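# Mount small gear between tester centres, meshing big gear

## Task

Place the small gear on the tester so it sits held between its two centres and its teeth engage the big gear mounted on the slide; then open the gripper and withdraw the robot from it.

## Robot and tools

Robot: two arms, left_arm and right_arm, each ending in a two-finger gripper. Base positions in the scene frame: left_arm (+0.013, +0.289, 0) m, quat_wxyz (+1.000, 0, 0, -0.016); right_arm (+0.034, -0.328, 0) m, quat_wxyz (+1.000, 0, 0, -0.002). A camera stand sits behind the arms. Loose objects can occasionally get a small push from outside.

Frames: the scene frame has its origin at table-top height, halfway between the nominal bases, +z up, +x out across the table, left_arm toward +y (arm names do not match image sides). Hand positions, quaternions, targets and wrist-camera poses are reported in each arm's own base frame; fixed cameras and the table use the scene frame. On the gripper, fingers extend along its +z and close along its y. end_effector_position is the spot between the pads, roughly 5 mm short of the tips. Reported poses may be off by a few centimetres, more when reaching far.

execute_actions(actions, cameras): actions is a list of actions; each action is a table of at most 15 rows, one per 1/30 s step; a short table repeats its final row to fill 15 steps. Every row is one flat list of 14 numbers in [-1, 1]: left_arm dx, dy, dz, rx, ry, rz, opening, then right_arm in the same order. dx..rz are offsets (not poses) from that arm's Hand target as it was when the action began, along that arm's base axes; each row is measured from that same start, not from the row before, while each new action starts from the updated Hand target, so a repeated offset adds up. Scale: 1.0 = 0.6 m or 180 degrees; rx, ry, rz form one rotation vector, turning about the Hand target's position. Opening is absolute: +1 fully open (0.070 m), -1 closed; a full close needs about 1.0 s or more. Sending six zeros re-requests the current Hand target. Any number you send is a command, so to keep a gripper unchanged repeat its current opening. cameras: list of names, ["all"], or []; an unknown name rejects the call. Images come back when actions is empty or cameras requests them.

move(target, speed, blend, opening_speed, grip_force, blocking, cameras): target is a single 14-number row laid out as above, or a list of up to 15 such rows; every row is an offset from the Hand targets at the move's start (not from the previous row). Paths are straight and finish together, lasting 0.5 s to at most 10 s in total. speed: m/s, 0.002 to 2.2, default 0.25 (rotation up to twice that in rad/s); one value or one per target. blend: metres of corner rounding per waypoint; 0 means stop at each. opening_speed: change of opening per second on the -1..+1 scale, at least 0.2. grip_force: newtons per pad, 5 to 20, one value or one per arm; it persists. blocking=false returns after about 0.5 s while the motion continues. Moves do not avoid obstacles; faster moves lag, overshoot and hit harder, and aiming far past a contact presses harder. Route around an arm's own base rather than close by it. Result adds a "move:" line: done, off_target, moving, held or fault, plus limits=paced (pose clipped) or limits=held (steps withheld).

wait(seconds 0 to 10, cameras) lets time pass with commands held. stop(cameras) brakes a running move. zoom_image(camera, region) enlarges part of the newest image of cam_head_left, cam_head_right, cam_high, cam_low, cam_left_wrist or cam_right_wrist; region [x0, y0, x1, y1] in pixels from the top-left, at most 504 by 504. finished_scene(scene) closes the scene; scene is an integer 1 to 2; make no other call after it in that reply.

Results: per arm end_effector_position (m) and end_effector_quat_wxyz, Hand target (the last commanded pose after clipping; next offsets count from it), Tool commands, grip_measured (opening on the command scale), Joint positions (last value is finger opening in metres) and joint torques (whole drive output, noisy, gravity included). Camera images: cam_head_left and cam_head_right 504x504, wrist cameras 896x504; calibration lines give K and T_world_to_cam, accurate to a few mm or degrees.

Control notes: each step the commanded orientation is limited to 32 degrees from the measured one; joints move at most 3 rad/s. A gripper may stop short of its Hand target; a new command, even all zeros, asks again, or send the remaining gap as an offset. To grip, command about 0.05 below grip_measured at first contact; lower values grip harder. Parts under 2 mm thick get less force.

Avoid: dropping the gears or releasing them while moving; letting anything leave the table; fast impacts or hard pushes on fixed or heavy items; any contact between the two arms, including a gripper closing on the other arm's fingers (a clearance check blocks some but not all). Contact torque at a joint's load limit (20.9 N m for waist, shoulder, elbow; 7.28 N m for the wrist joints, whose motors give only about 4 N m) halts that arm for 10 s. Stretched arms, held loads and pushing at unreachable poses heat motors: MOTOR HOT appears at 65 °C and at 80 °C the arm goes limp for 30 to 60 s. Stopped arms keep pressing until commanded away: send a target back past the gripper. Joint ranges (rad): waist ±2.618, shoulder 0 to 3.140, elbow -2.967 to 0, forearm roll ±1.745, wrist pitch ±1.220, wrist roll ±2.094.

Each tool is called after "Emit:" in YAML: its name, and indented under it one key for each argument.

## Session

Emit:
execute_actions:
  actions: []

Scene clock: 0.00 s.
left_arm: end_effector_position=(+0.4523, -0.3033, +0.1925) grip_measured=+0.98 end_effector_quat_wxyz=(+0.463, +0.538, +0.704, -0.037) | right_arm: end_effector_position=(+0.3339, +0.0602, +0.1729) grip_measured=+1.00 end_effector_quat_wxyz=(+0.298, +0.172, +0.923, +0.172)
Joint positions: left_arm=[-0.52 1.874 -1.45 -0.565 0.328 1.236 0.069] | right_arm=[0.063 1.278 -0.853 0.329 0.575 0.216 0.07]
Joint torques (N m): no reading
Hand target: left_arm +0.4523, -0.3033, +0.1925; +0.463, +0.538, +0.704, -0.037 | right_arm +0.3339, +0.0602, +0.1729; +0.298, +0.172, +0.923, +0.172
Tool commands: left_gripper/opening=+1.0 right_gripper/opening=+1.0
camera_calibration:
cam_left_wrist: T_world_to_cam=[[-0.810869, -0.385861, -0.440003, 0.332109], [-0.319175, 0.921771, -0.220149, 0.464087], [0.490529, -0.0380743, -0.870593, 0.0604172], [0, 0, 0, 1]] pos_world=[0.387785, -0.297334, 0.300896]
cam_right_wrist: T_world_to_cam=[[-0.216909, -0.874638, -0.433542, 0.201647], [-0.974877, 0.217123, 0.0497199, 0.301968], [0.0506453, 0.433435, -0.899761, 0.234863], [0, 0, 0, 1]] pos_world=[0.326226, 0.00900589, 0.283729]

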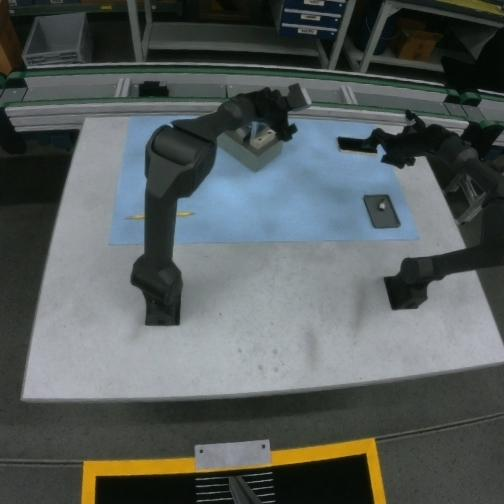

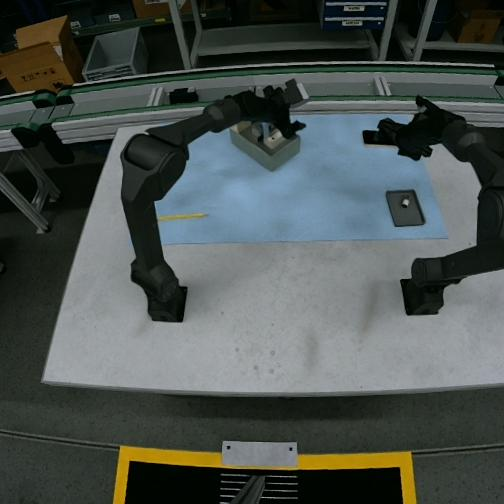

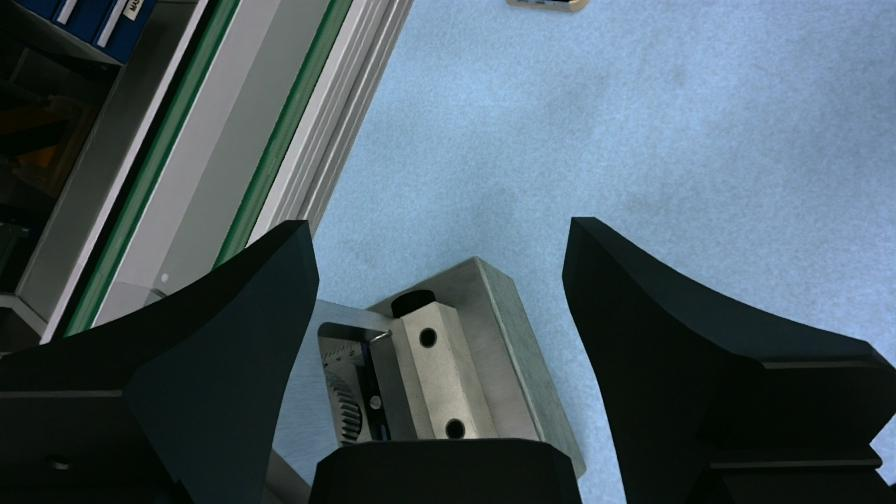

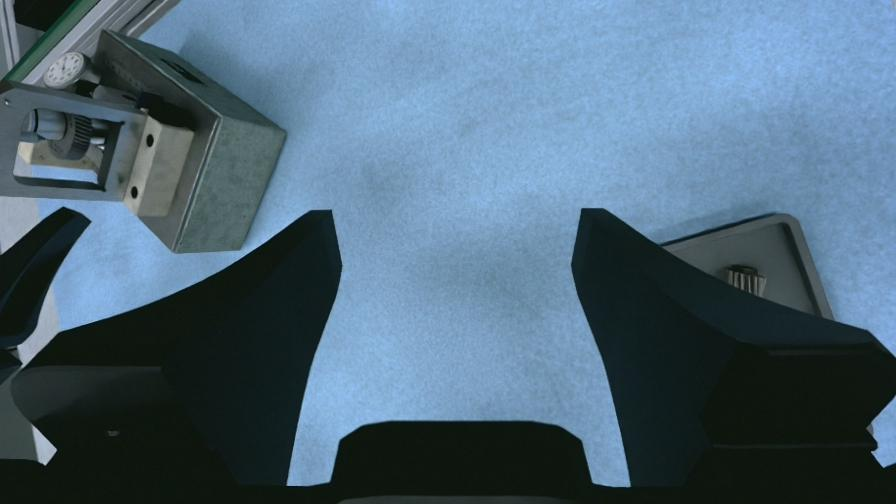

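Emit:
zoom_image:
  camera: "cam_right_wrist"
  region: [0, 0, 300, 260]

Emit:
zoom_image:
  camera: "cam_left_wrist"
  region: [260, 240, 620, 504]

Emit:
zoom_image:
  camera: "cam_right_wrist"
  region: [640, 180, 896, 340]

Emit:
zoom_image:
  camera: "cam_head_left"
  region: [200, 80, 420, 240]

Emit:
zoom_image:
  camera: "cam_head_right"
  region: [220, 80, 440, 240]

Scaled by 1.680 from the camera's 896x504 image, which has a finer 1280x720 frame.

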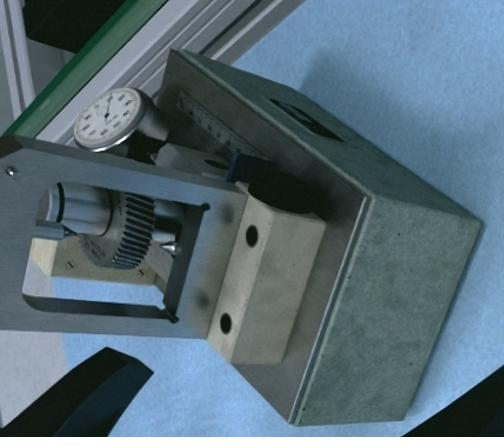

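Scaled by 1.400 from the camera's 896x504 image, which has a finer 1280x720 frame.

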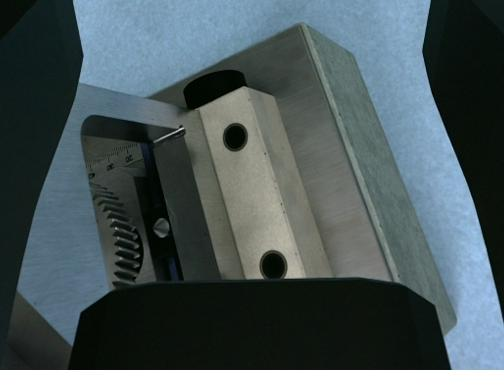

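Scaled by 1.969 from the camera's 896x504 image, which has a finer 1280x720 frame.

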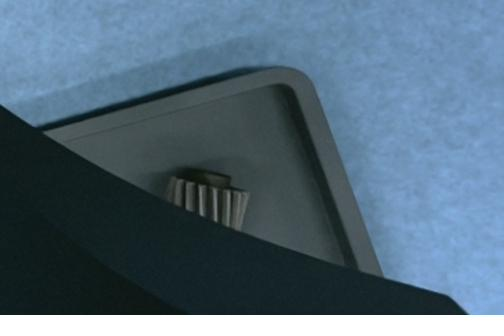

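Scaled by 2.291 from the camera's 504x504 image, which has a finer 720x720 frame.

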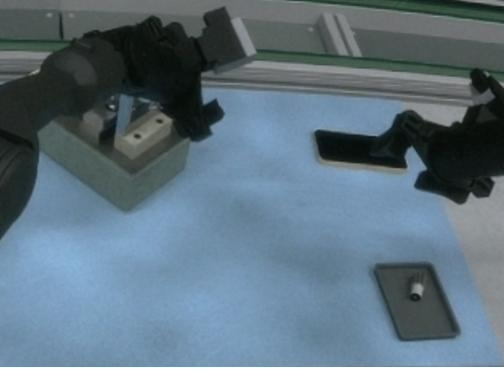

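Scaled by 2.291 from the camera's 504x504 image, which has a finer 720x720 frame.

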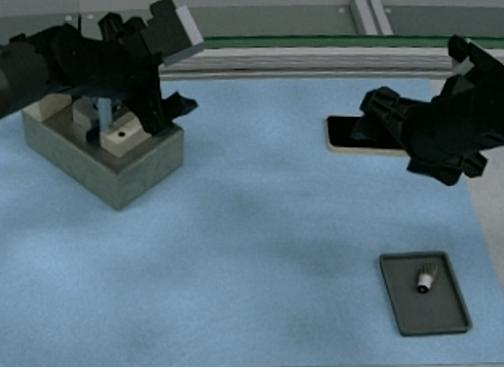

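Emit:
move:
  target: [-0.2,0.15,0.2,0,0,0,1,-0.162,-0.083,-0.038,-0.1125,0.195,0.1125,1]
  speed: 0.4
  cameras: ["all"]

Scene clock: 29.17 s.
left_arm: end_effector_position=(+0.3320, -0.2133, +0.3124) grip_measured=+0.98 end_effector_quat_wxyz=(+0.462, +0.538, +0.704, -0.037) | right_arm: end_effector_position=(+0.2366, +0.0103, +0.1494) grip_measured=+1.00 end_effector_quat_wxyz=(+0.065, +0.000, +0.998, +0.002)
Joint positions: left_arm=[-0.435 1.319 -1.275 -0.38 0.706 1.04 0.069] | right_arm=[0.044 1.29 -0.973 -0.001 1.211 0.044 0.07]
Joint torques (N m): left_arm=[0 -2.96 -3.44 -0.45 -1.15 -0.05] | right_arm=[0.68 -2.57 -3.94 0.17 -0.19 0.08]
Hand target: left_arm +0.3323, -0.2133, +0.3125; +0.463, +0.538, +0.704, -0.037 | right_arm +0.2367, +0.0104, +0.1501; +0.000, +0.000, +1.000, +0.000
Off the commanded pose: left_arm 0.000 m, 0 deg | right_arm 0.001 m, 8 deg.
joint sent to its limit (right arm) — joint 5 (wrist pitch), upper limit. The joint targets are off in orientation, not in position.
move: off_target (right_arm)
camera_calibration:
cam_left_wrist: T_world_to_cam=[[-0.811232, -0.385708, -0.439468, 0.321989], [-0.319038, 0.921822, -0.220132, 0.369001], [0.490018, -0.0383714, -0.870867, 0.227433], [0, 0, 0, 1]] pos_world=[0.267486, -0.207233, 0.420797]
cam_right_wrist: T_world_to_cam=[[-0.00901599, -0.999808, -0.0173731, 0.0166455], [-0.879915, -0.000321262, 0.475132, 0.135255], [-0.475046, 0.0195706, -0.879743, 0.365897], [0, 0, 0, 1]] pos_world=[0.292981, 0.00952493, 0.257921]

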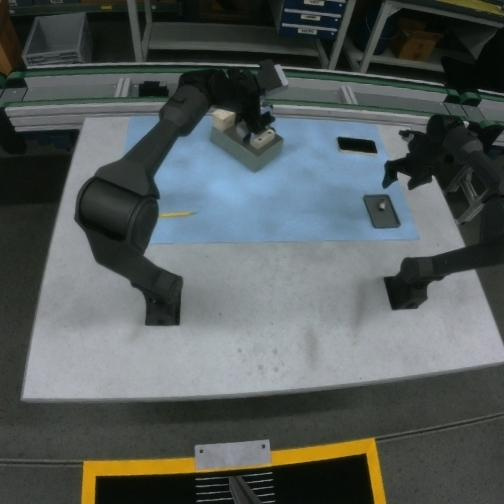

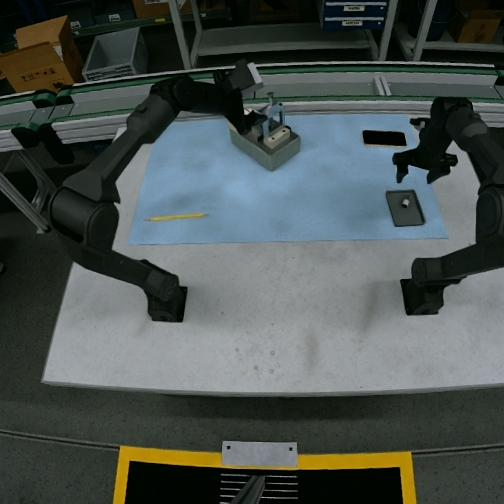

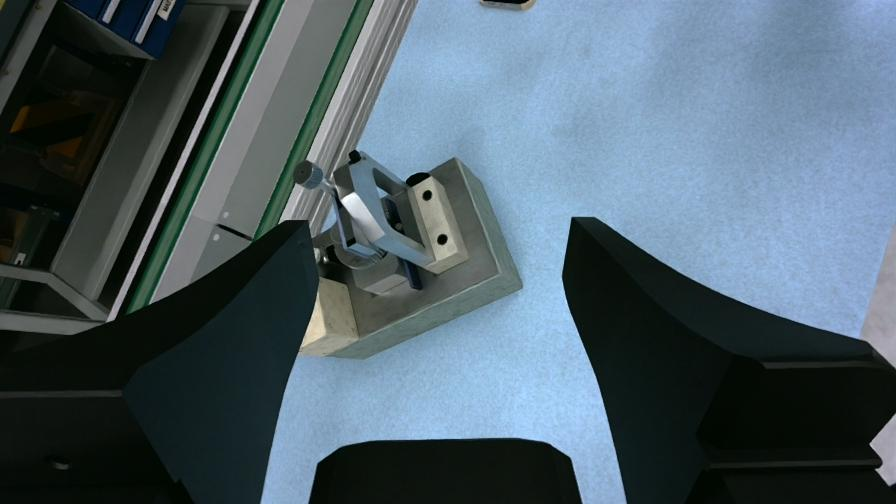

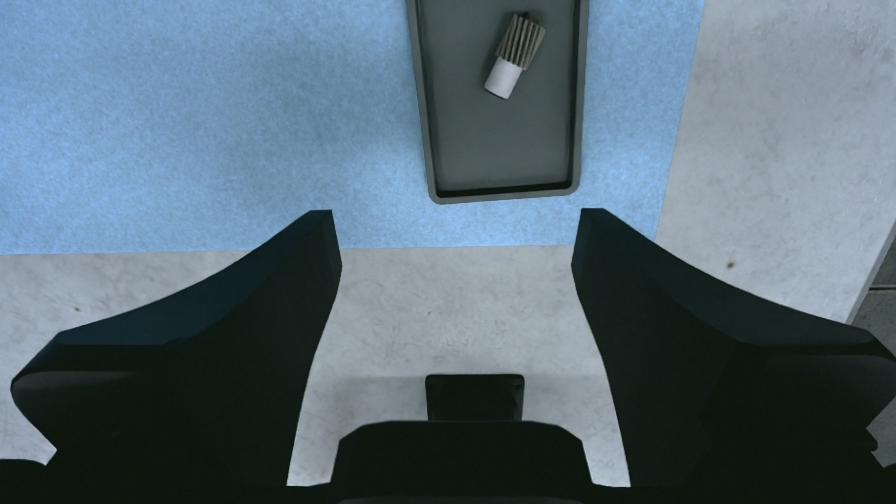

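Emit:
zoom_image:
  camera: "cam_right_wrist"
  region: [430, 0, 590, 120]

Emit:
zoom_image:
  camera: "cam_left_wrist"
  region: [270, 130, 540, 370]

Emit:
zoom_image:
  camera: "cam_head_right"
  region: [220, 80, 320, 180]

Emit:
zoom_image:
  camera: "cam_head_left"
  region: [200, 80, 300, 180]

Scaled by 3.150 from the camera's 896x504 image, which has a finer 1280x720 frame.

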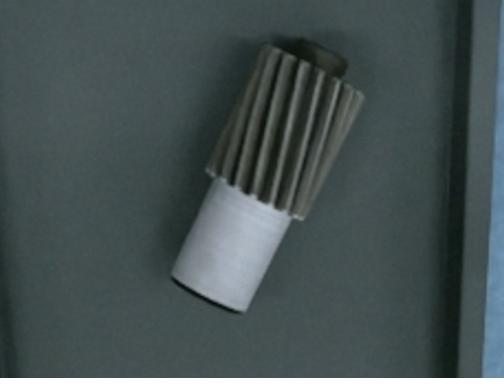

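Scaled by 1.867 from the camera's 896x504 image, which has a finer 1280x720 frame.

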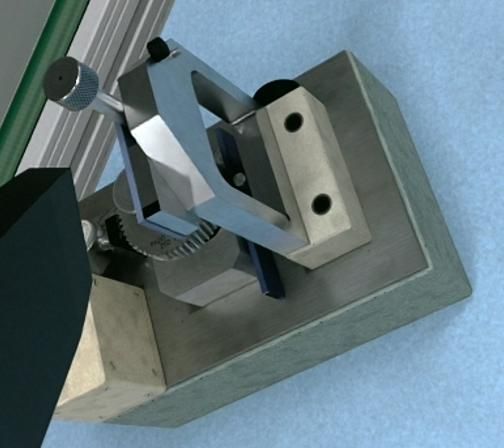

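Scaled by 5.040 from the camera's 504x504 image, which has a finer 720x720 frame.

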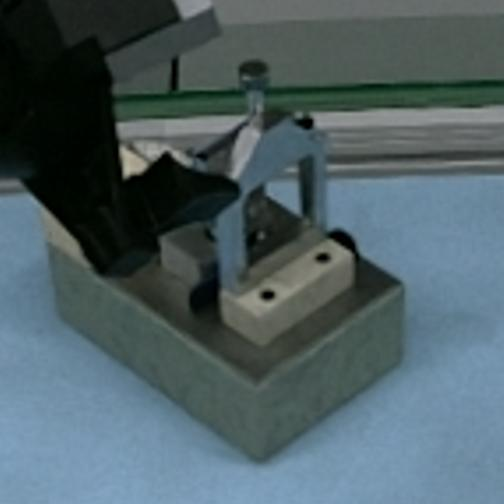

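Scaled by 5.040 from the camera's 504x504 image, which has a finer 720x720 frame.

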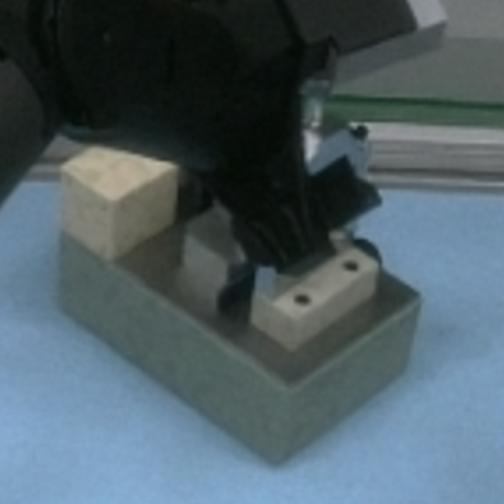

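Emit:
move:
  target: [0.08,0,-0.217,0,-0.167,0,1,0.397,0.33,0.05,0.272,-0.163,-0.163,1]
  speed: 0.4
  cameras: ["all"]

Emit:
zoom_image:
  camera: "cam_left_wrist"
  region: [270, 0, 670, 400]

Emit:
zoom_image:
  camera: "cam_right_wrist"
  region: [250, 0, 650, 400]

Scene clock: 63.77 s.
left_arm: end_effector_position=(+0.3800, -0.2132, +0.1816) grip_measured=+0.98 end_effector_quat_wxyz=(+0.629, +0.530, +0.560, +0.104) | right_arm: end_effector_position=(+0.4750, +0.2085, +0.1804) grip_measured=+1.00 end_effector_quat_wxyz=(+0.243, +0.242, +0.848, +0.405)
Joint positions: left_arm=[-0.43 1.592 -0.614 0.247 -0.713 0.764 0.069] | right_arm=[0.237 1.839 -1.333 1.094 0.48 -0.038 0.07]
Joint torques (N m): left_arm=[-0.05 -4.03 -2.82 -0.42 -1.34 0.02] | right_arm=[-0.46 -6.29 -3.42 0.3 -0.18 0.13]
Hand target: left_arm +0.3803, -0.2133, +0.1823; +0.629, +0.529, +0.560, +0.104 | right_arm +0.4749, +0.2084, +0.1801; +0.242, +0.243, +0.848, +0.405
Off the commanded pose: left_arm 0.001 m, 0 deg | right_arm 0.000 m, 0 deg.
move: done
camera_calibration:
cam_left_wrist: T_world_to_cam=[[-0.482735, -0.384973, -0.786615, 0.241896], [-0.166316, 0.922155, -0.349241, 0.320957], [0.859829, -0.0377639, -0.509184, -0.116107], [0, 0, 0, 1]] pos_world=[0.269984, -0.207233, 0.243251]
cam_right_wrist: T_world_to_cam=[[-0.215568, -0.541464, -0.812618, 0.363404], [-0.975277, 0.160836, 0.151549, 0.400478], [0.04864, 0.825196, -0.562748, 0.0285246], [0, 0, 0, 1]] pos_world=[0.467527, 0.10882, 0.250668]

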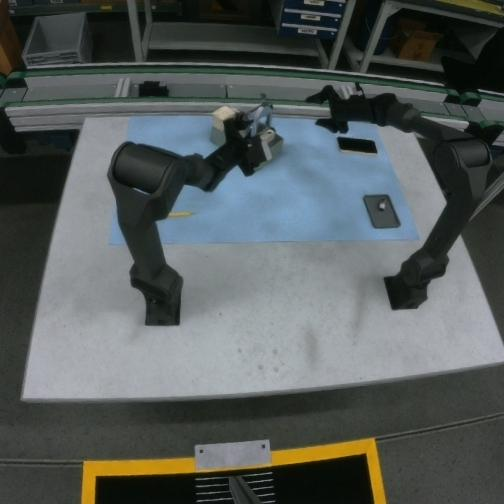

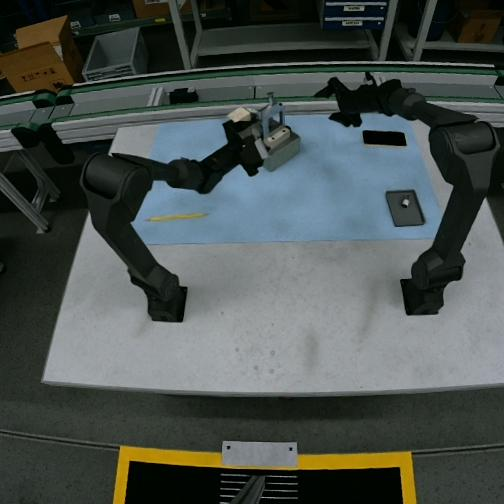

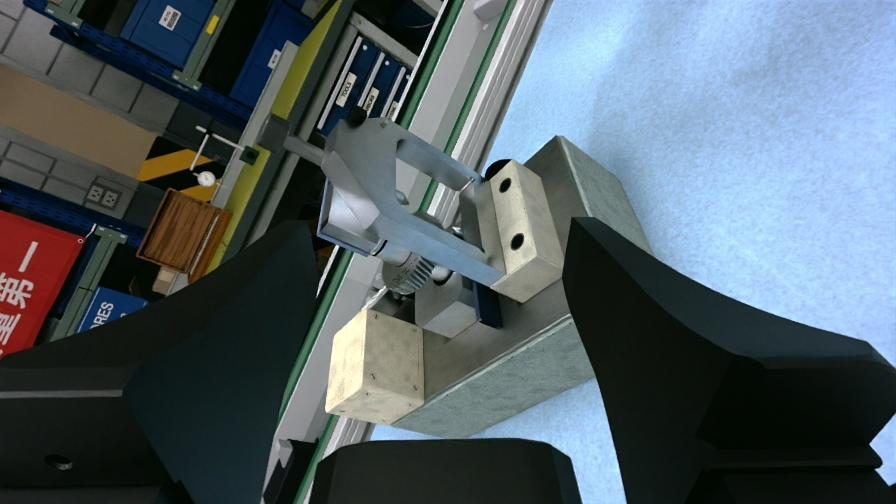

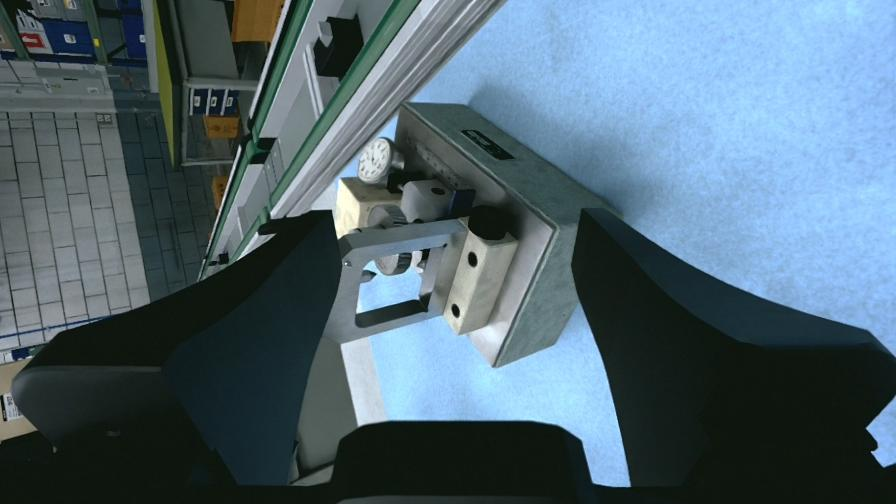

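Scaled by 1.260 from the camera's 896x504 image, which has a finer 1280x720 frame.

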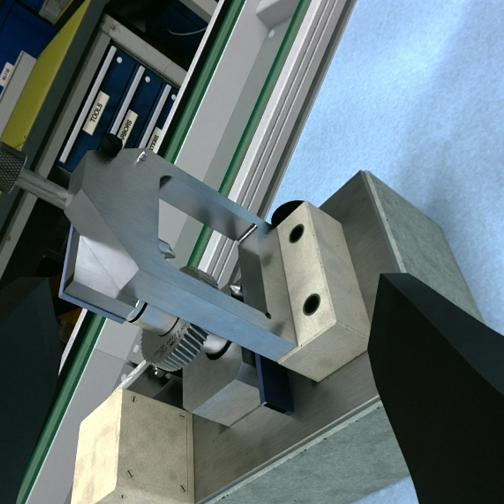

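Scaled by 1.260 from the camera's 896x504 image, which has a finer 1280x720 frame.

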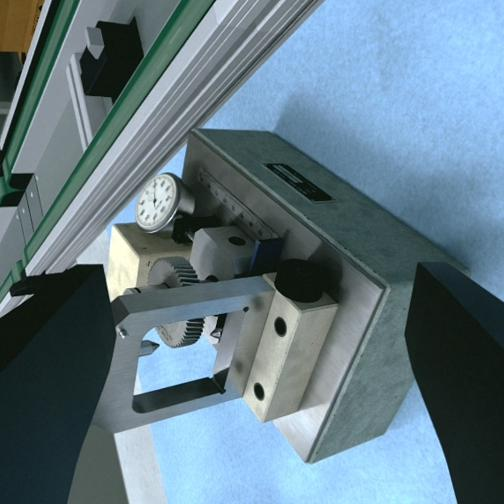

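Emit:
zoom_image:
  camera: "cam_right_wrist"
  region: [330, 180, 490, 350]

Emit:
zoom_image:
  camera: "cam_left_wrist"
  region: [300, 100, 540, 340]

Emit:
zoom_image:
  camera: "cam_head_right"
  region: [225, 85, 305, 175]

Scaled by 2.965 from the camera's 896x504 image, which has a finer 1280x720 frame.

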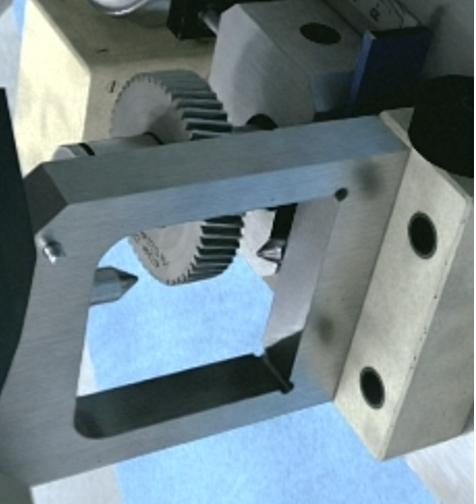

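Scaled by 2.100 from the camera's 896x504 image, which has a finer 1280x720 frame.

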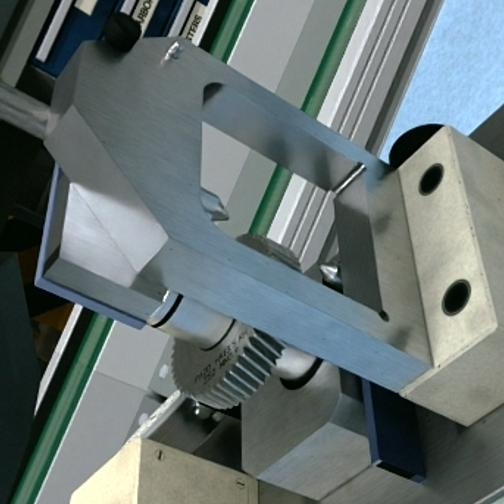

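Scaled by 5.600 from the camera's 504x504 image, which has a finer 720x720 frame.

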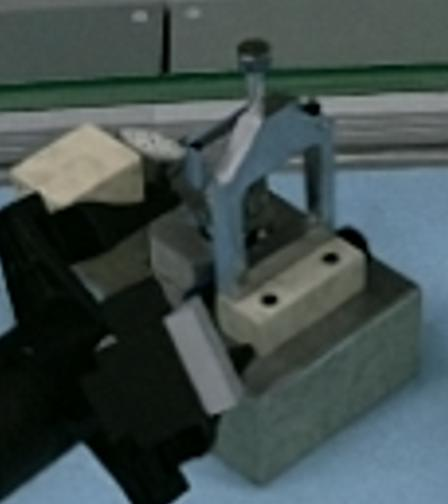

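Emit:
move:
  target: [0.1138,0.018,0.15,-0.1434,0.2847,0.1858,1,-0.328,-0.381,-0.15,-0.2306,0.2118,0.0437,1]
  speed: 0.4
  cameras: ["all"]

Emit:
zoom_image:
  camera: "cam_left_wrist"
  region: [250, 0, 650, 400]

Emit:
zoom_image:
  camera: "cam_right_wrist"
  region: [370, 80, 570, 240]

Scene clock: 168.63 s.
left_arm: end_effector_position=(+0.4489, -0.2024, +0.2723) grip_measured=+0.98 end_effector_quat_wxyz=(+0.374, +0.198, +0.902, -0.082) | right_arm: end_effector_position=(+0.2778, -0.0203, +0.0899) grip_measured=+1.00 end_effector_quat_wxyz=(-0.001, +0.203, +0.979, +0.000)
Joint positions: left_arm=[-0.419 1.742 -1.705 -0.012 0.835 0.017 0.069] | right_arm=[-0.073 1.593 -1.041 0 1.107 0.336 0.07]
Joint torques (N m): left_arm=[-0.82 -6.27 -2.67 -0.17 -1.14 -0.03] | right_arm=[0.81 -4.53 -3.74 0.14 -0.28 -0.07]
Hand target: left_arm +0.4486, -0.2025, +0.2723; +0.374, +0.198, +0.902, -0.082 | right_arm +0.2781, -0.0202, +0.0901; +0.000, +0.202, +0.979, +0.000
Off the commanded pose: left_arm 0.000 m, 0 deg | right_arm 0.000 m, 0 deg.
move: done
camera_calibration:
cam_left_wrist: T_world_to_cam=[[-0.452418, -0.891751, 0.00992356, 0.0175869], [-0.879501, 0.444306, -0.1705, 0.528923], [0.147634, -0.0858651, -0.985308, 0.310949], [0, 0, 0, 1]] pos_world=[0.427238, -0.192621, 0.396387]
cam_right_wrist: T_world_to_cam=[[-0.407529, -0.913133, -0.010439, 0.097159], [-0.742521, 0.324687, 0.585868, 0.158284], [-0.531586, 0.246509, -0.810339, 0.347813], [0, 0, 0, 1]] pos_world=[0.342017, -0.048413, 0.190127]

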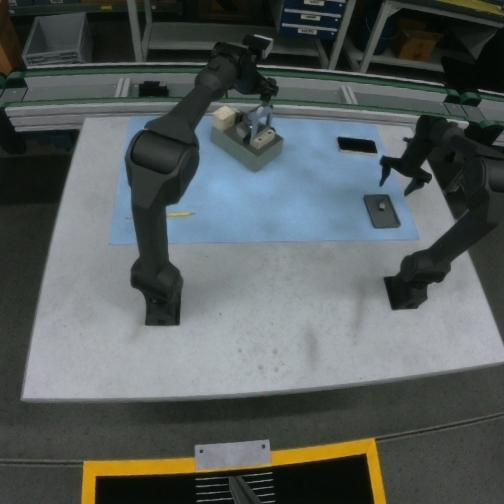

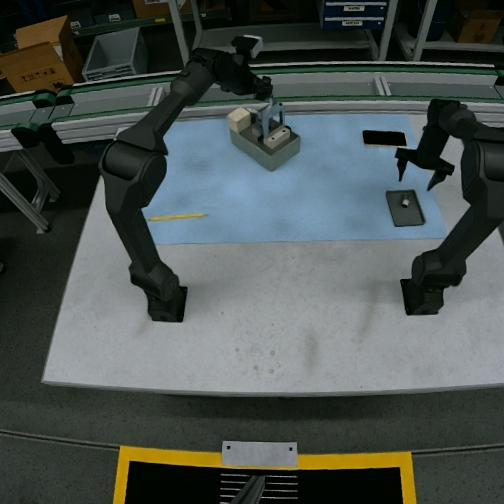

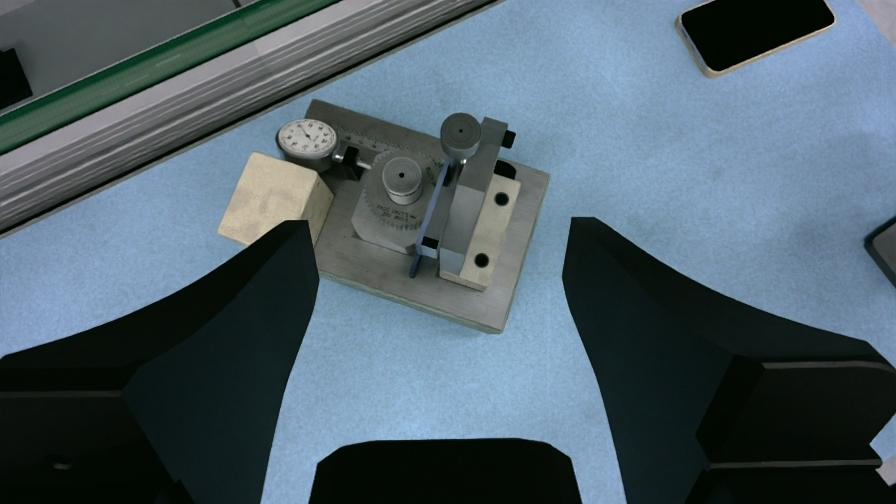

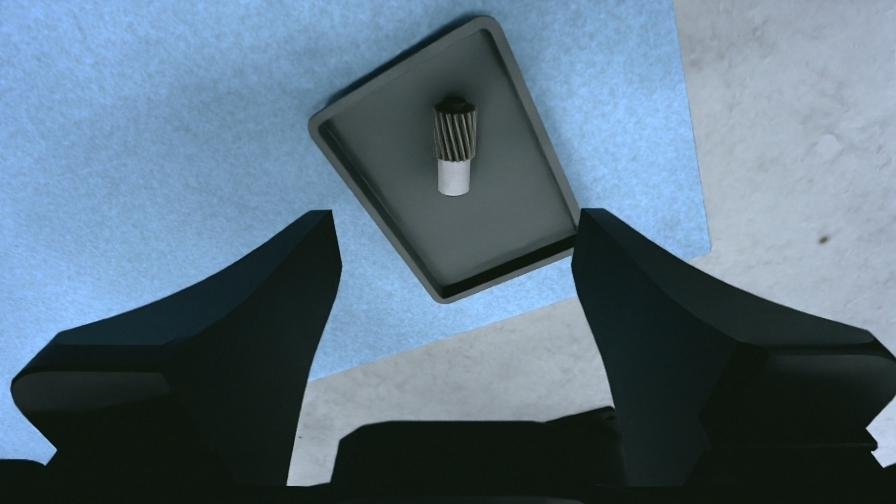

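Scaled by 1.260 from the camera's 896x504 image, which has a finer 1280x720 frame.

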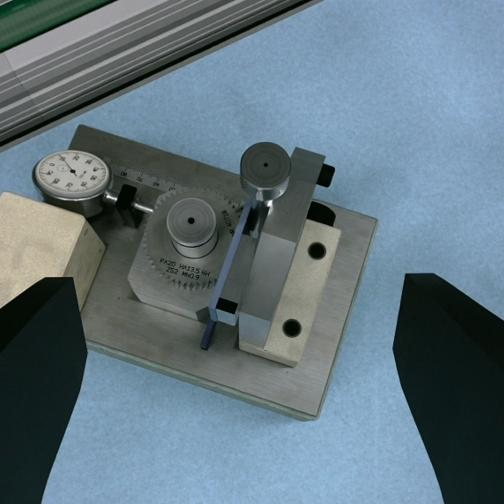

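Scaled by 2.520 from the camera's 896x504 image, which has a finer 1280x720 frame.

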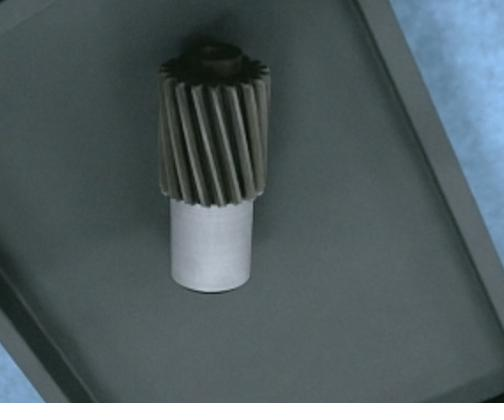

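Emit:
move:
  target: [0,0,0,0,0,0,1,0.007,-0.004,-0.08,0,0,-0.005,1]
  speed: 0.25

Emit:
move:
  target: [0,0,0,0,0,0,1,0,0,-0.0455,0,0,0,1]
  speed: 0.1
  cameras: ["cam_right_wrist"]

Scene clock: 189.67 s.
left_arm: end_effector_position=(+0.4489, -0.2023, +0.2720) grip_measured=+0.98 end_effector_quat_wxyz=(+0.374, +0.198, +0.902, -0.082) | right_arm: end_effector_position=(+0.2821, -0.0225, +0.0417) grip_measured=+1.00 end_effector_quat_wxyz=(+0.000, +0.209, +0.978, +0.000)
Joint positions: left_arm=[-0.419 1.742 -1.705 -0.012 0.835 0.017 0.069] | right_arm=[-0.079 1.687 -0.944 0 0.915 0.343 0.07]
Joint torques (N m): left_arm=[-0.72 -6.49 -2.65 -0.3 -0.94 -0.16] | right_arm=[-0.44 -4.75 -3.6 0 0.08 0.17]
Hand target: left_arm +0.4486, -0.2025, +0.2723; +0.374, +0.198, +0.902, -0.082 | right_arm +0.2823, -0.0226, +0.0421; +0.000, +0.210, +0.978, +0.000
Off the commanded pose: left_arm 0.000 m, 0 deg | right_arm 0.001 m, 0 deg.
move: done

Scene clock: 190.37 s.
left_arm: end_effector_position=(+0.4489, -0.2023, +0.2720) grip_measured=+0.98 end_effector_quat_wxyz=(+0.374, +0.198, +0.902, -0.082) | right_arm: end_effector_position=(+0.2823, -0.0226, +0.0165) grip_measured=+1.00 end_effector_quat_wxyz=(+0.000, +0.210, +0.978, +0.000)
Joint positions: left_arm=[-0.419 1.742 -1.705 -0.012 0.835 0.017 0.069] | right_arm=[-0.079 1.741 -0.896 -0.001 0.812 0.345 0.07]
Joint torques (N m): left_arm=[-0.76 -6.48 -2.62 -0.3 -0.94 -0.15] | right_arm=[-0.03 -0.58 -1.22 0.36 -2.54 -0.12]
Hand target: left_arm +0.4486, -0.2025, +0.2723; +0.374, +0.198, +0.902, -0.082 | right_arm +0.2823, -0.0226, +0.0148; +0.000, +0.210, +0.978, +0.000
Off the commanded pose: left_arm 0.000 m, 0 deg | right_arm 0.002 m, 0 deg.
move: done
camera_calibration:
cam_right_wrist: T_world_to_cam=[[-0.420636, -0.907169, -0.0104888, 0.099909], [-0.738699, 0.335763, 0.584455, 0.20457], [-0.526677, 0.253591, -0.811359, 0.290058], [0, 0, 0, 1]] pos_world=[0.345908, -0.0516088, 0.116827]
Images, in order (width x height): cam_right_wrist 896x504.

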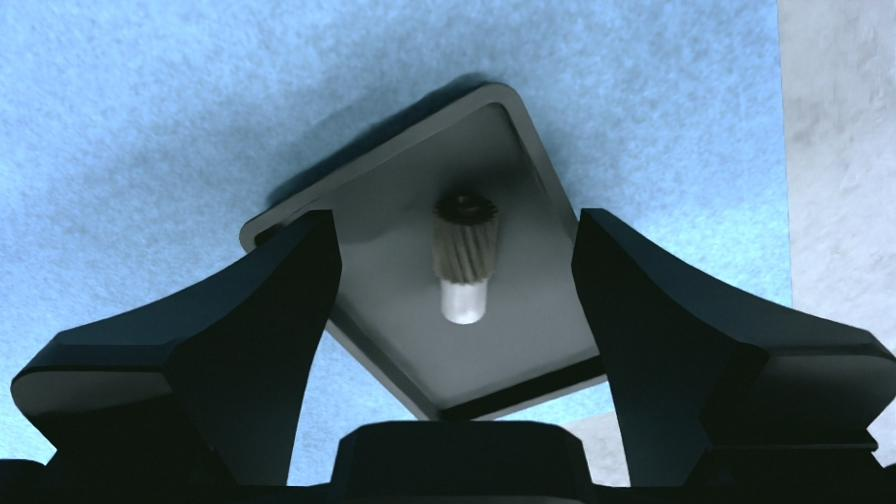

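Emit:
move:
  target:
    - [0,0,0,0,0,0,1,-0.002,-0.0043,0.017,0,0,0,1]
    - [0,0,0,0,0,0,1,-0.002,-0.0043,0.017,0,0,0,0]
    - [0,0,0,0,0,0,1,-0.002,-0.0043,-0.001,0,0,0,0]
  speed: 0.1
  cameras: ["cam_right_wrist"]

Scene clock: 199.13 s.
left_arm: end_effector_position=(+0.4489, -0.2023, +0.2720) grip_measured=+0.98 end_effector_quat_wxyz=(+0.374, +0.198, +0.902, -0.082) | right_arm: end_effector_position=(+0.2811, -0.0250, +0.0140) grip_measured=+0.00 end_effector_quat_wxyz=(+0.000, +0.211, +0.978, +0.000)
Joint positions: left_arm=[-0.419 1.742 -1.705 -0.012 0.835 0.017 0.069] | right_arm=[-0.089 1.744 -0.888 0.001 0.801 0.335 0.035]
Joint torques (N m): left_arm=[-0.72 -6.54 -2.63 -0.28 -1.01 -0.16] | right_arm=[0.72 -5 -2.83 -0.09 -0.07 -0.01]
Hand target: left_arm +0.4486, -0.2025, +0.2723; +0.374, +0.198, +0.902, -0.082 | right_arm +0.2811, -0.0252, +0.0142; +0.000, +0.210, +0.978, +0.000
Off the commanded pose: left_arm 0.000 m, 0 deg | right_arm 0.000 m, 0 deg.
move: done
camera_calibration:
cam_right_wrist: T_world_to_cam=[[-0.422528, -0.906269, -0.0120552, 0.0978994], [-0.73784, 0.336217, 0.585278, 0.205652], [-0.526366, 0.256191, -0.810743, 0.288019], [0, 0, 0, 1]] pos_world=[0.344707, -0.0542082, 0.114326]
Images, in order (width x height): cam_right_wrist 896x504.

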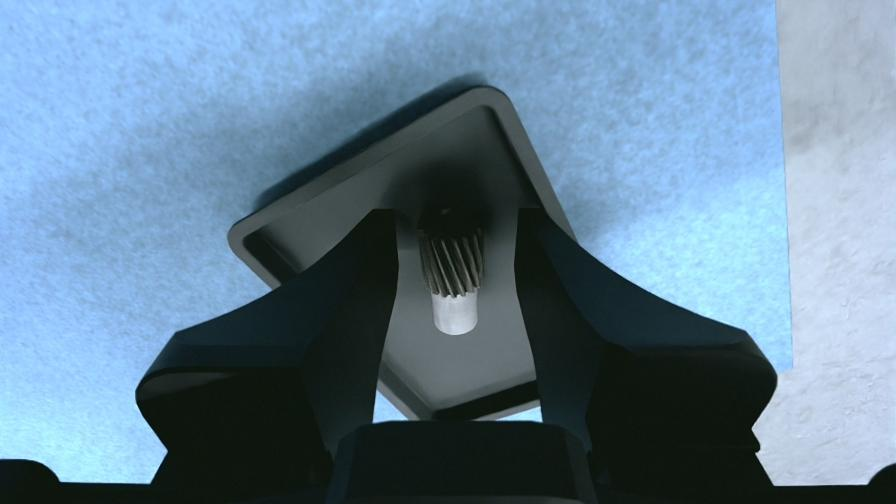

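Emit:
move:
  target:
    - [0,0,0,0,0,0,1,0,0,0,0,0,0,-0.65]
    - [0,0,0,0,0,0,1,0,0,0.075,0,0,0,-0.65]
  speed: 0.15
  opening_speed: 0.8
  cameras: ["cam_right_wrist"]

Emit:
zoom_image:
  camera: "cam_right_wrist"
  region: [370, 180, 530, 380]

Scene clock: 204.93 s.
left_arm: end_effector_position=(+0.4489, -0.2023, +0.2720) grip_measured=+0.98 end_effector_quat_wxyz=(+0.374, +0.198, +0.902, -0.082) | right_arm: end_effector_position=(+0.2816, -0.0252, +0.0600) grip_measured=-0.49 end_effector_quat_wxyz=(+0.001, +0.211, +0.978, +0.000)
Joint positions: left_arm=[-0.419 1.742 -1.705 -0.012 0.835 0.017 0.069] | right_arm=[-0.089 1.65 -0.98 0 0.985 0.335 0.018]
Joint torques (N m): left_arm=[-0.66 -6.49 -2.66 -0.26 -1.06 -0.16] | right_arm=[0.76 -4.08 -2.9 0.03 -0.26 0.14]
Hand target: left_arm +0.4486, -0.2025, +0.2723; +0.374, +0.198, +0.902, -0.082 | right_arm +0.2811, -0.0252, +0.0592; +0.000, +0.210, +0.978, +0.000
Off the commanded pose: left_arm 0.000 m, 0 deg | right_arm 0.001 m, 0 deg.
move: done
camera_calibration:
cam_right_wrist: T_world_to_cam=[[-0.421864, -0.906575, -0.0123113, 0.0982457], [-0.739577, 0.336236, 0.583071, 0.179748], [-0.524458, 0.255082, -0.812328, 0.325142], [0, 0, 0, 1]] pos_world=[0.344907, -0.0543084, 0.160526]
Images, in order (width x height): cam_right_wrist 896x504.

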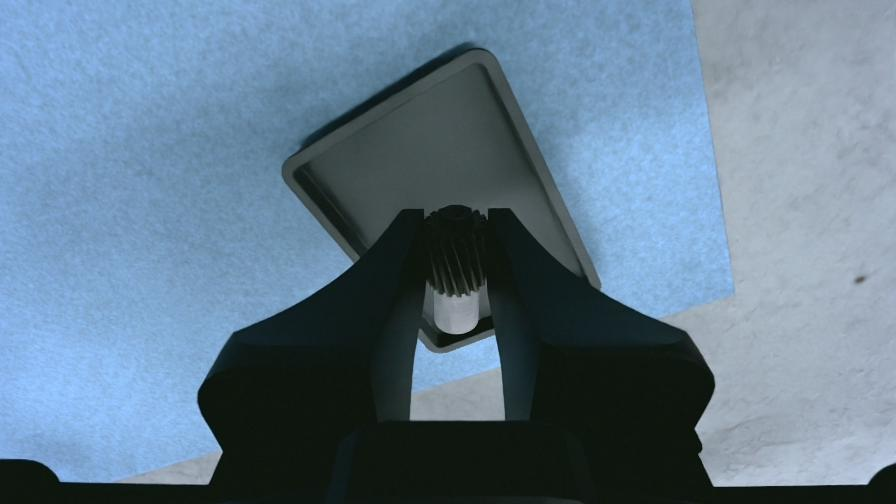

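Scaled by 2.520 from the camera's 896x504 image, which has a finer 1280x720 frame.

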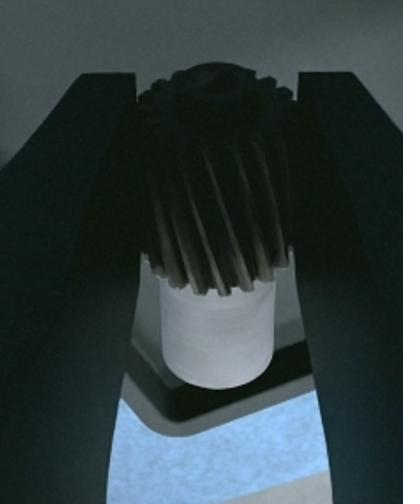

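Emit:
move:
  target:
    - [0,0,0,0,0,0,1,-0.0135,0.0053,0,0,0,-0.393,-0.65]
    - [0,0,0,0,0,0,1,-0.0135,0.0053,-0.072,0,0,-0.393,-0.65]
  speed: [0.3,0.1]
  cameras: ["cam_right_wrist"]

Scene clock: 216.47 s.
left_arm: end_effector_position=(+0.4489, -0.2023, +0.2720) grip_measured=+0.98 end_effector_quat_wxyz=(+0.374, +0.198, +0.902, -0.082) | right_arm: end_effector_position=(+0.2725, -0.0219, +0.0153) grip_measured=-0.49 end_effector_quat_wxyz=(-0.001, +0.737, +0.675, -0.001)
Joint positions: left_arm=[-0.419 1.742 -1.705 -0.012 0.835 0.017 0.069] | right_arm=[-0.08 1.717 -0.855 0 0.798 1.579 0.018]
Joint torques (N m): left_arm=[-0.67 -6.48 -2.67 -0.21 -1.15 -0.15] | right_arm=[0.58 -4.91 -3.26 0.04 0.18 -0.06]
Hand target: left_arm +0.4486, -0.2025, +0.2723; +0.374, +0.198, +0.902, -0.082 | right_arm +0.2730, -0.0220, +0.0160; +0.000, +0.737, +0.676, +0.000
Off the commanded pose: left_arm 0.000 m, 0 deg | right_arm 0.001 m, 0 deg.
move: done
camera_calibration:
cam_right_wrist: T_world_to_cam=[[-0.995069, 0.0987508, -0.00930033, 0.27503], [0.074683, 0.807636, 0.584932, -0.0135985], [0.0652738, 0.581353, -0.811029, 0.129608], [0, 0, 0, 1]] pos_world=[0.266229, -0.0915248, 0.115628]
Images, in order (width x height): cam_right_wrist 896x504.

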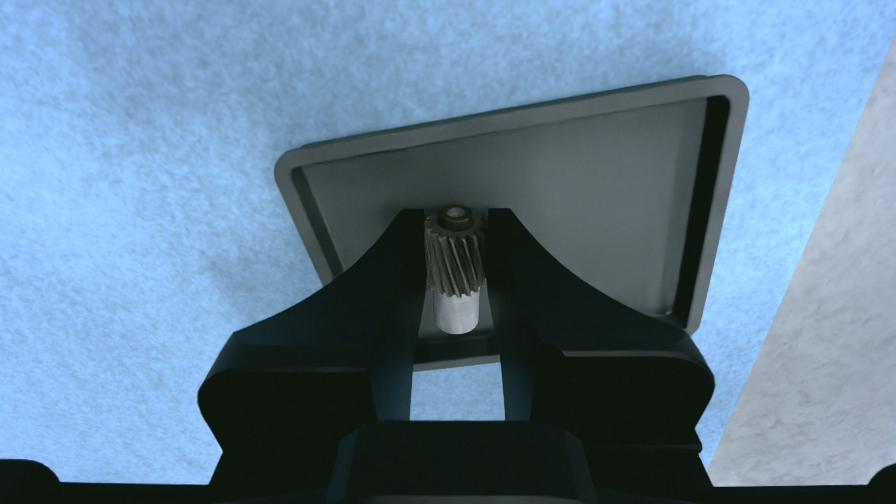

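Emit:
move:
  target:
    - [0,0,0,0,0,0,1,0,0,-0.0025,0,0,0,-0.65]
    - [0,0,0,0,0,0,1,0,0,-0.0025,0,0,0,-0.1]
    - [0,0,0,0,0,0,1,0,0,0.08,0,0,0,-0.1]
    - [0,0,0,0,0,0,1,0.0033,0.0175,0.08,0,0,0.5,0]
  speed: [0.05,0.1,0.15,0.4]
  opening_speed: 1.0

Emit:
move:
  target:
    - [0,0,0,0,0,0,1,0,0.0175,0,0,0,0.5,0]
    - [0,0,0,0,0,0,1,0,0.0175,-0.06,0,0,0.5,0]
  speed: [0.5,0.15]
  cameras: ["cam_right_wrist"]

Scene clock: 230.83 s.
left_arm: end_effector_position=(+0.4489, -0.2023, +0.2720) grip_measured=+0.98 end_effector_quat_wxyz=(+0.374, +0.198, +0.902, -0.082) | right_arm: end_effector_position=(+0.2749, -0.0112, +0.0639) grip_measured=+0.00 end_effector_quat_wxyz=(+0.000, +0.043, +0.999, +0.000)
Joint positions: left_arm=[-0.419 1.742 -1.705 -0.012 0.835 0.017 0.069] | right_arm=[-0.041 1.62 -0.96 0 0.997 0.045 0.035]
Joint torques (N m): left_arm=[-0.71 -6.46 -2.68 -0.2 -1.18 -0.14] | right_arm=[-0.45 -3.86 -3.58 0 0.08 0.18]
Hand target: left_arm +0.4486, -0.2025, +0.2723; +0.374, +0.198, +0.902, -0.082 | right_arm +0.2750, -0.0115, +0.0640; +0.000, +0.044, +0.999, +0.000
Off the commanded pose: left_arm 0.000 m, 0 deg | right_arm 0.000 m, 0 deg.
move: done

Scene clock: 233.40 s.
left_arm: end_effector_position=(+0.4489, -0.2023, +0.2720) grip_measured=+0.98 end_effector_quat_wxyz=(+0.374, +0.198, +0.902, -0.082) | right_arm: end_effector_position=(+0.2744, -0.0008, +0.0274) grip_measured=+0.00 end_effector_quat_wxyz=(+0.000, +0.676, -0.737, -0.001)
Joint positions: left_arm=[-0.419 1.742 -1.705 -0.012 0.835 0.017 0.069] | right_arm=[-0.003 1.692 -0.881 0.001 0.849 -1.489 0.035]
Joint torques (N m): left_arm=[-0.69 -6.48 -2.68 -0.19 -1.16 -0.14] | right_arm=[-0.43 -4.61 -3.31 0.05 0.13 0.16]
Hand target: left_arm +0.4486, -0.2025, +0.2723; +0.374, +0.198, +0.902, -0.082 | right_arm +0.2750, -0.0010, +0.0280; +0.000, +0.676, -0.737, +0.000
Off the commanded pose: left_arm 0.000 m, 0 deg | right_arm 0.001 m, 0 deg.
move: done
camera_calibration:
cam_right_wrist: T_world_to_cam=[[0.995201, -0.0969742, -0.0130448, -0.271273], [-0.0710723, -0.80805, 0.584811, 0.000969784], [-0.0672524, -0.581077, -0.811065, 0.162541], [0, 0, 0, 1]] pos_world=[0.280971, 0.0689259, 0.127725]
Images, in order (width x height): cam_right_wrist 896x504.

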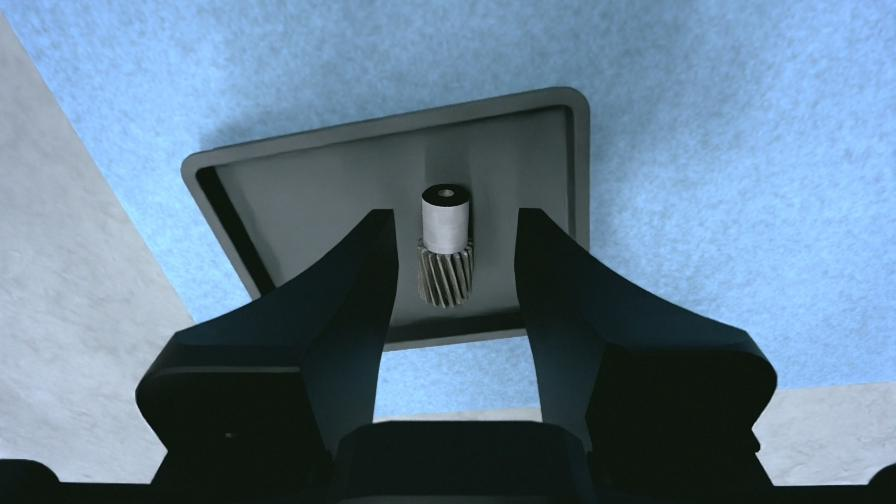

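Emit:
move:
  target:
    - [0,0,0,0,0,0,1,-0.0025,0.0067,-0.0225,0,0,0.0,0]
    - [0,0,0,0,0,0,1,-0.0025,0.0067,-0.0225,0,0,0.0,-0.75]
    - [0,0,0,0,0,0,1,-0.0025,0.0067,0.07,0,0,0.0,-0.75]
  speed: [0.1,0.1,0.2]
  opening_speed: 0.8
  cameras: ["cam_right_wrist"]

Emit:
zoom_image:
  camera: "cam_right_wrist"
  region: [370, 180, 530, 380]

Scene clock: 242.63 s.
left_arm: end_effector_position=(+0.4489, -0.2023, +0.2720) grip_measured=+0.98 end_effector_quat_wxyz=(+0.374, +0.198, +0.902, -0.082) | right_arm: end_effector_position=(+0.2737, +0.0030, +0.0705) grip_measured=-0.60 end_effector_quat_wxyz=(-0.001, +0.676, -0.737, +0.000)
Joint positions: left_arm=[-0.419 1.742 -1.705 -0.012 0.835 0.017 0.069] | right_arm=[0.011 1.604 -0.97 0.001 1.023 -1.474 0.014]
Joint torques (N m): left_arm=[-0.65 -6.46 -2.64 -0.15 -1.16 -0.13] | right_arm=[0.74 -3.68 -2.96 0.19 -0.21 0.15]
Hand target: left_arm +0.4486, -0.2025, +0.2723; +0.374, +0.198, +0.902, -0.082 | right_arm +0.2735, +0.0030, +0.0700; +0.000, +0.676, -0.737, +0.000
Off the commanded pose: left_arm 0.000 m, 0 deg | right_arm 0.000 m, 0 deg.
move: done
camera_calibration:
cam_right_wrist: T_world_to_cam=[[0.995161, -0.0976983, -0.0104634, -0.269733], [-0.0731808, -0.808031, 0.584577, -0.0206894], [-0.0655669, -0.580982, -0.811271, 0.199138], [0, 0, 0, 1]] pos_world=[0.279971, 0.0726254, 0.170827]
Images, in order (width x height): cam_right_wrist 896x504.

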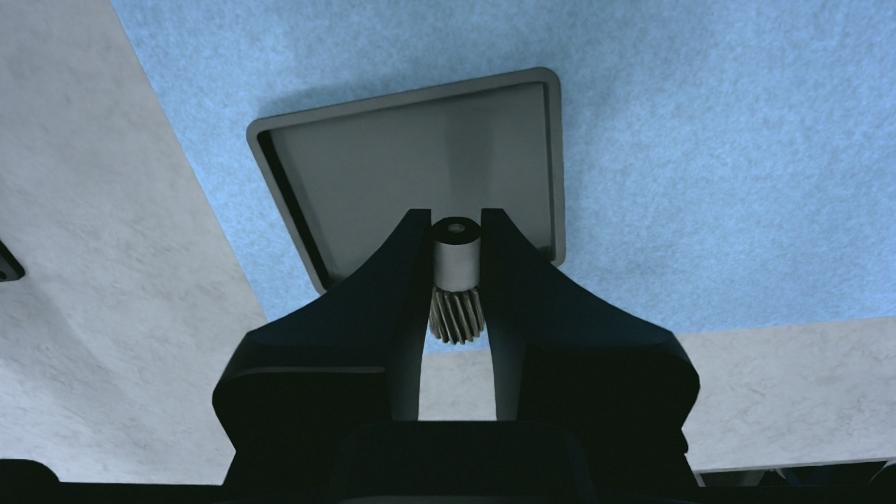

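Scaled by 2.520 from the camera's 896x504 image, which has a finer 1280x720 frame.

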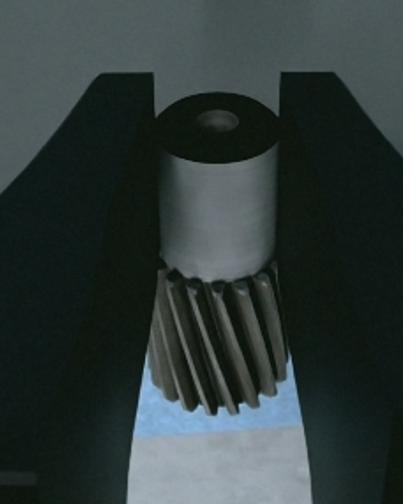

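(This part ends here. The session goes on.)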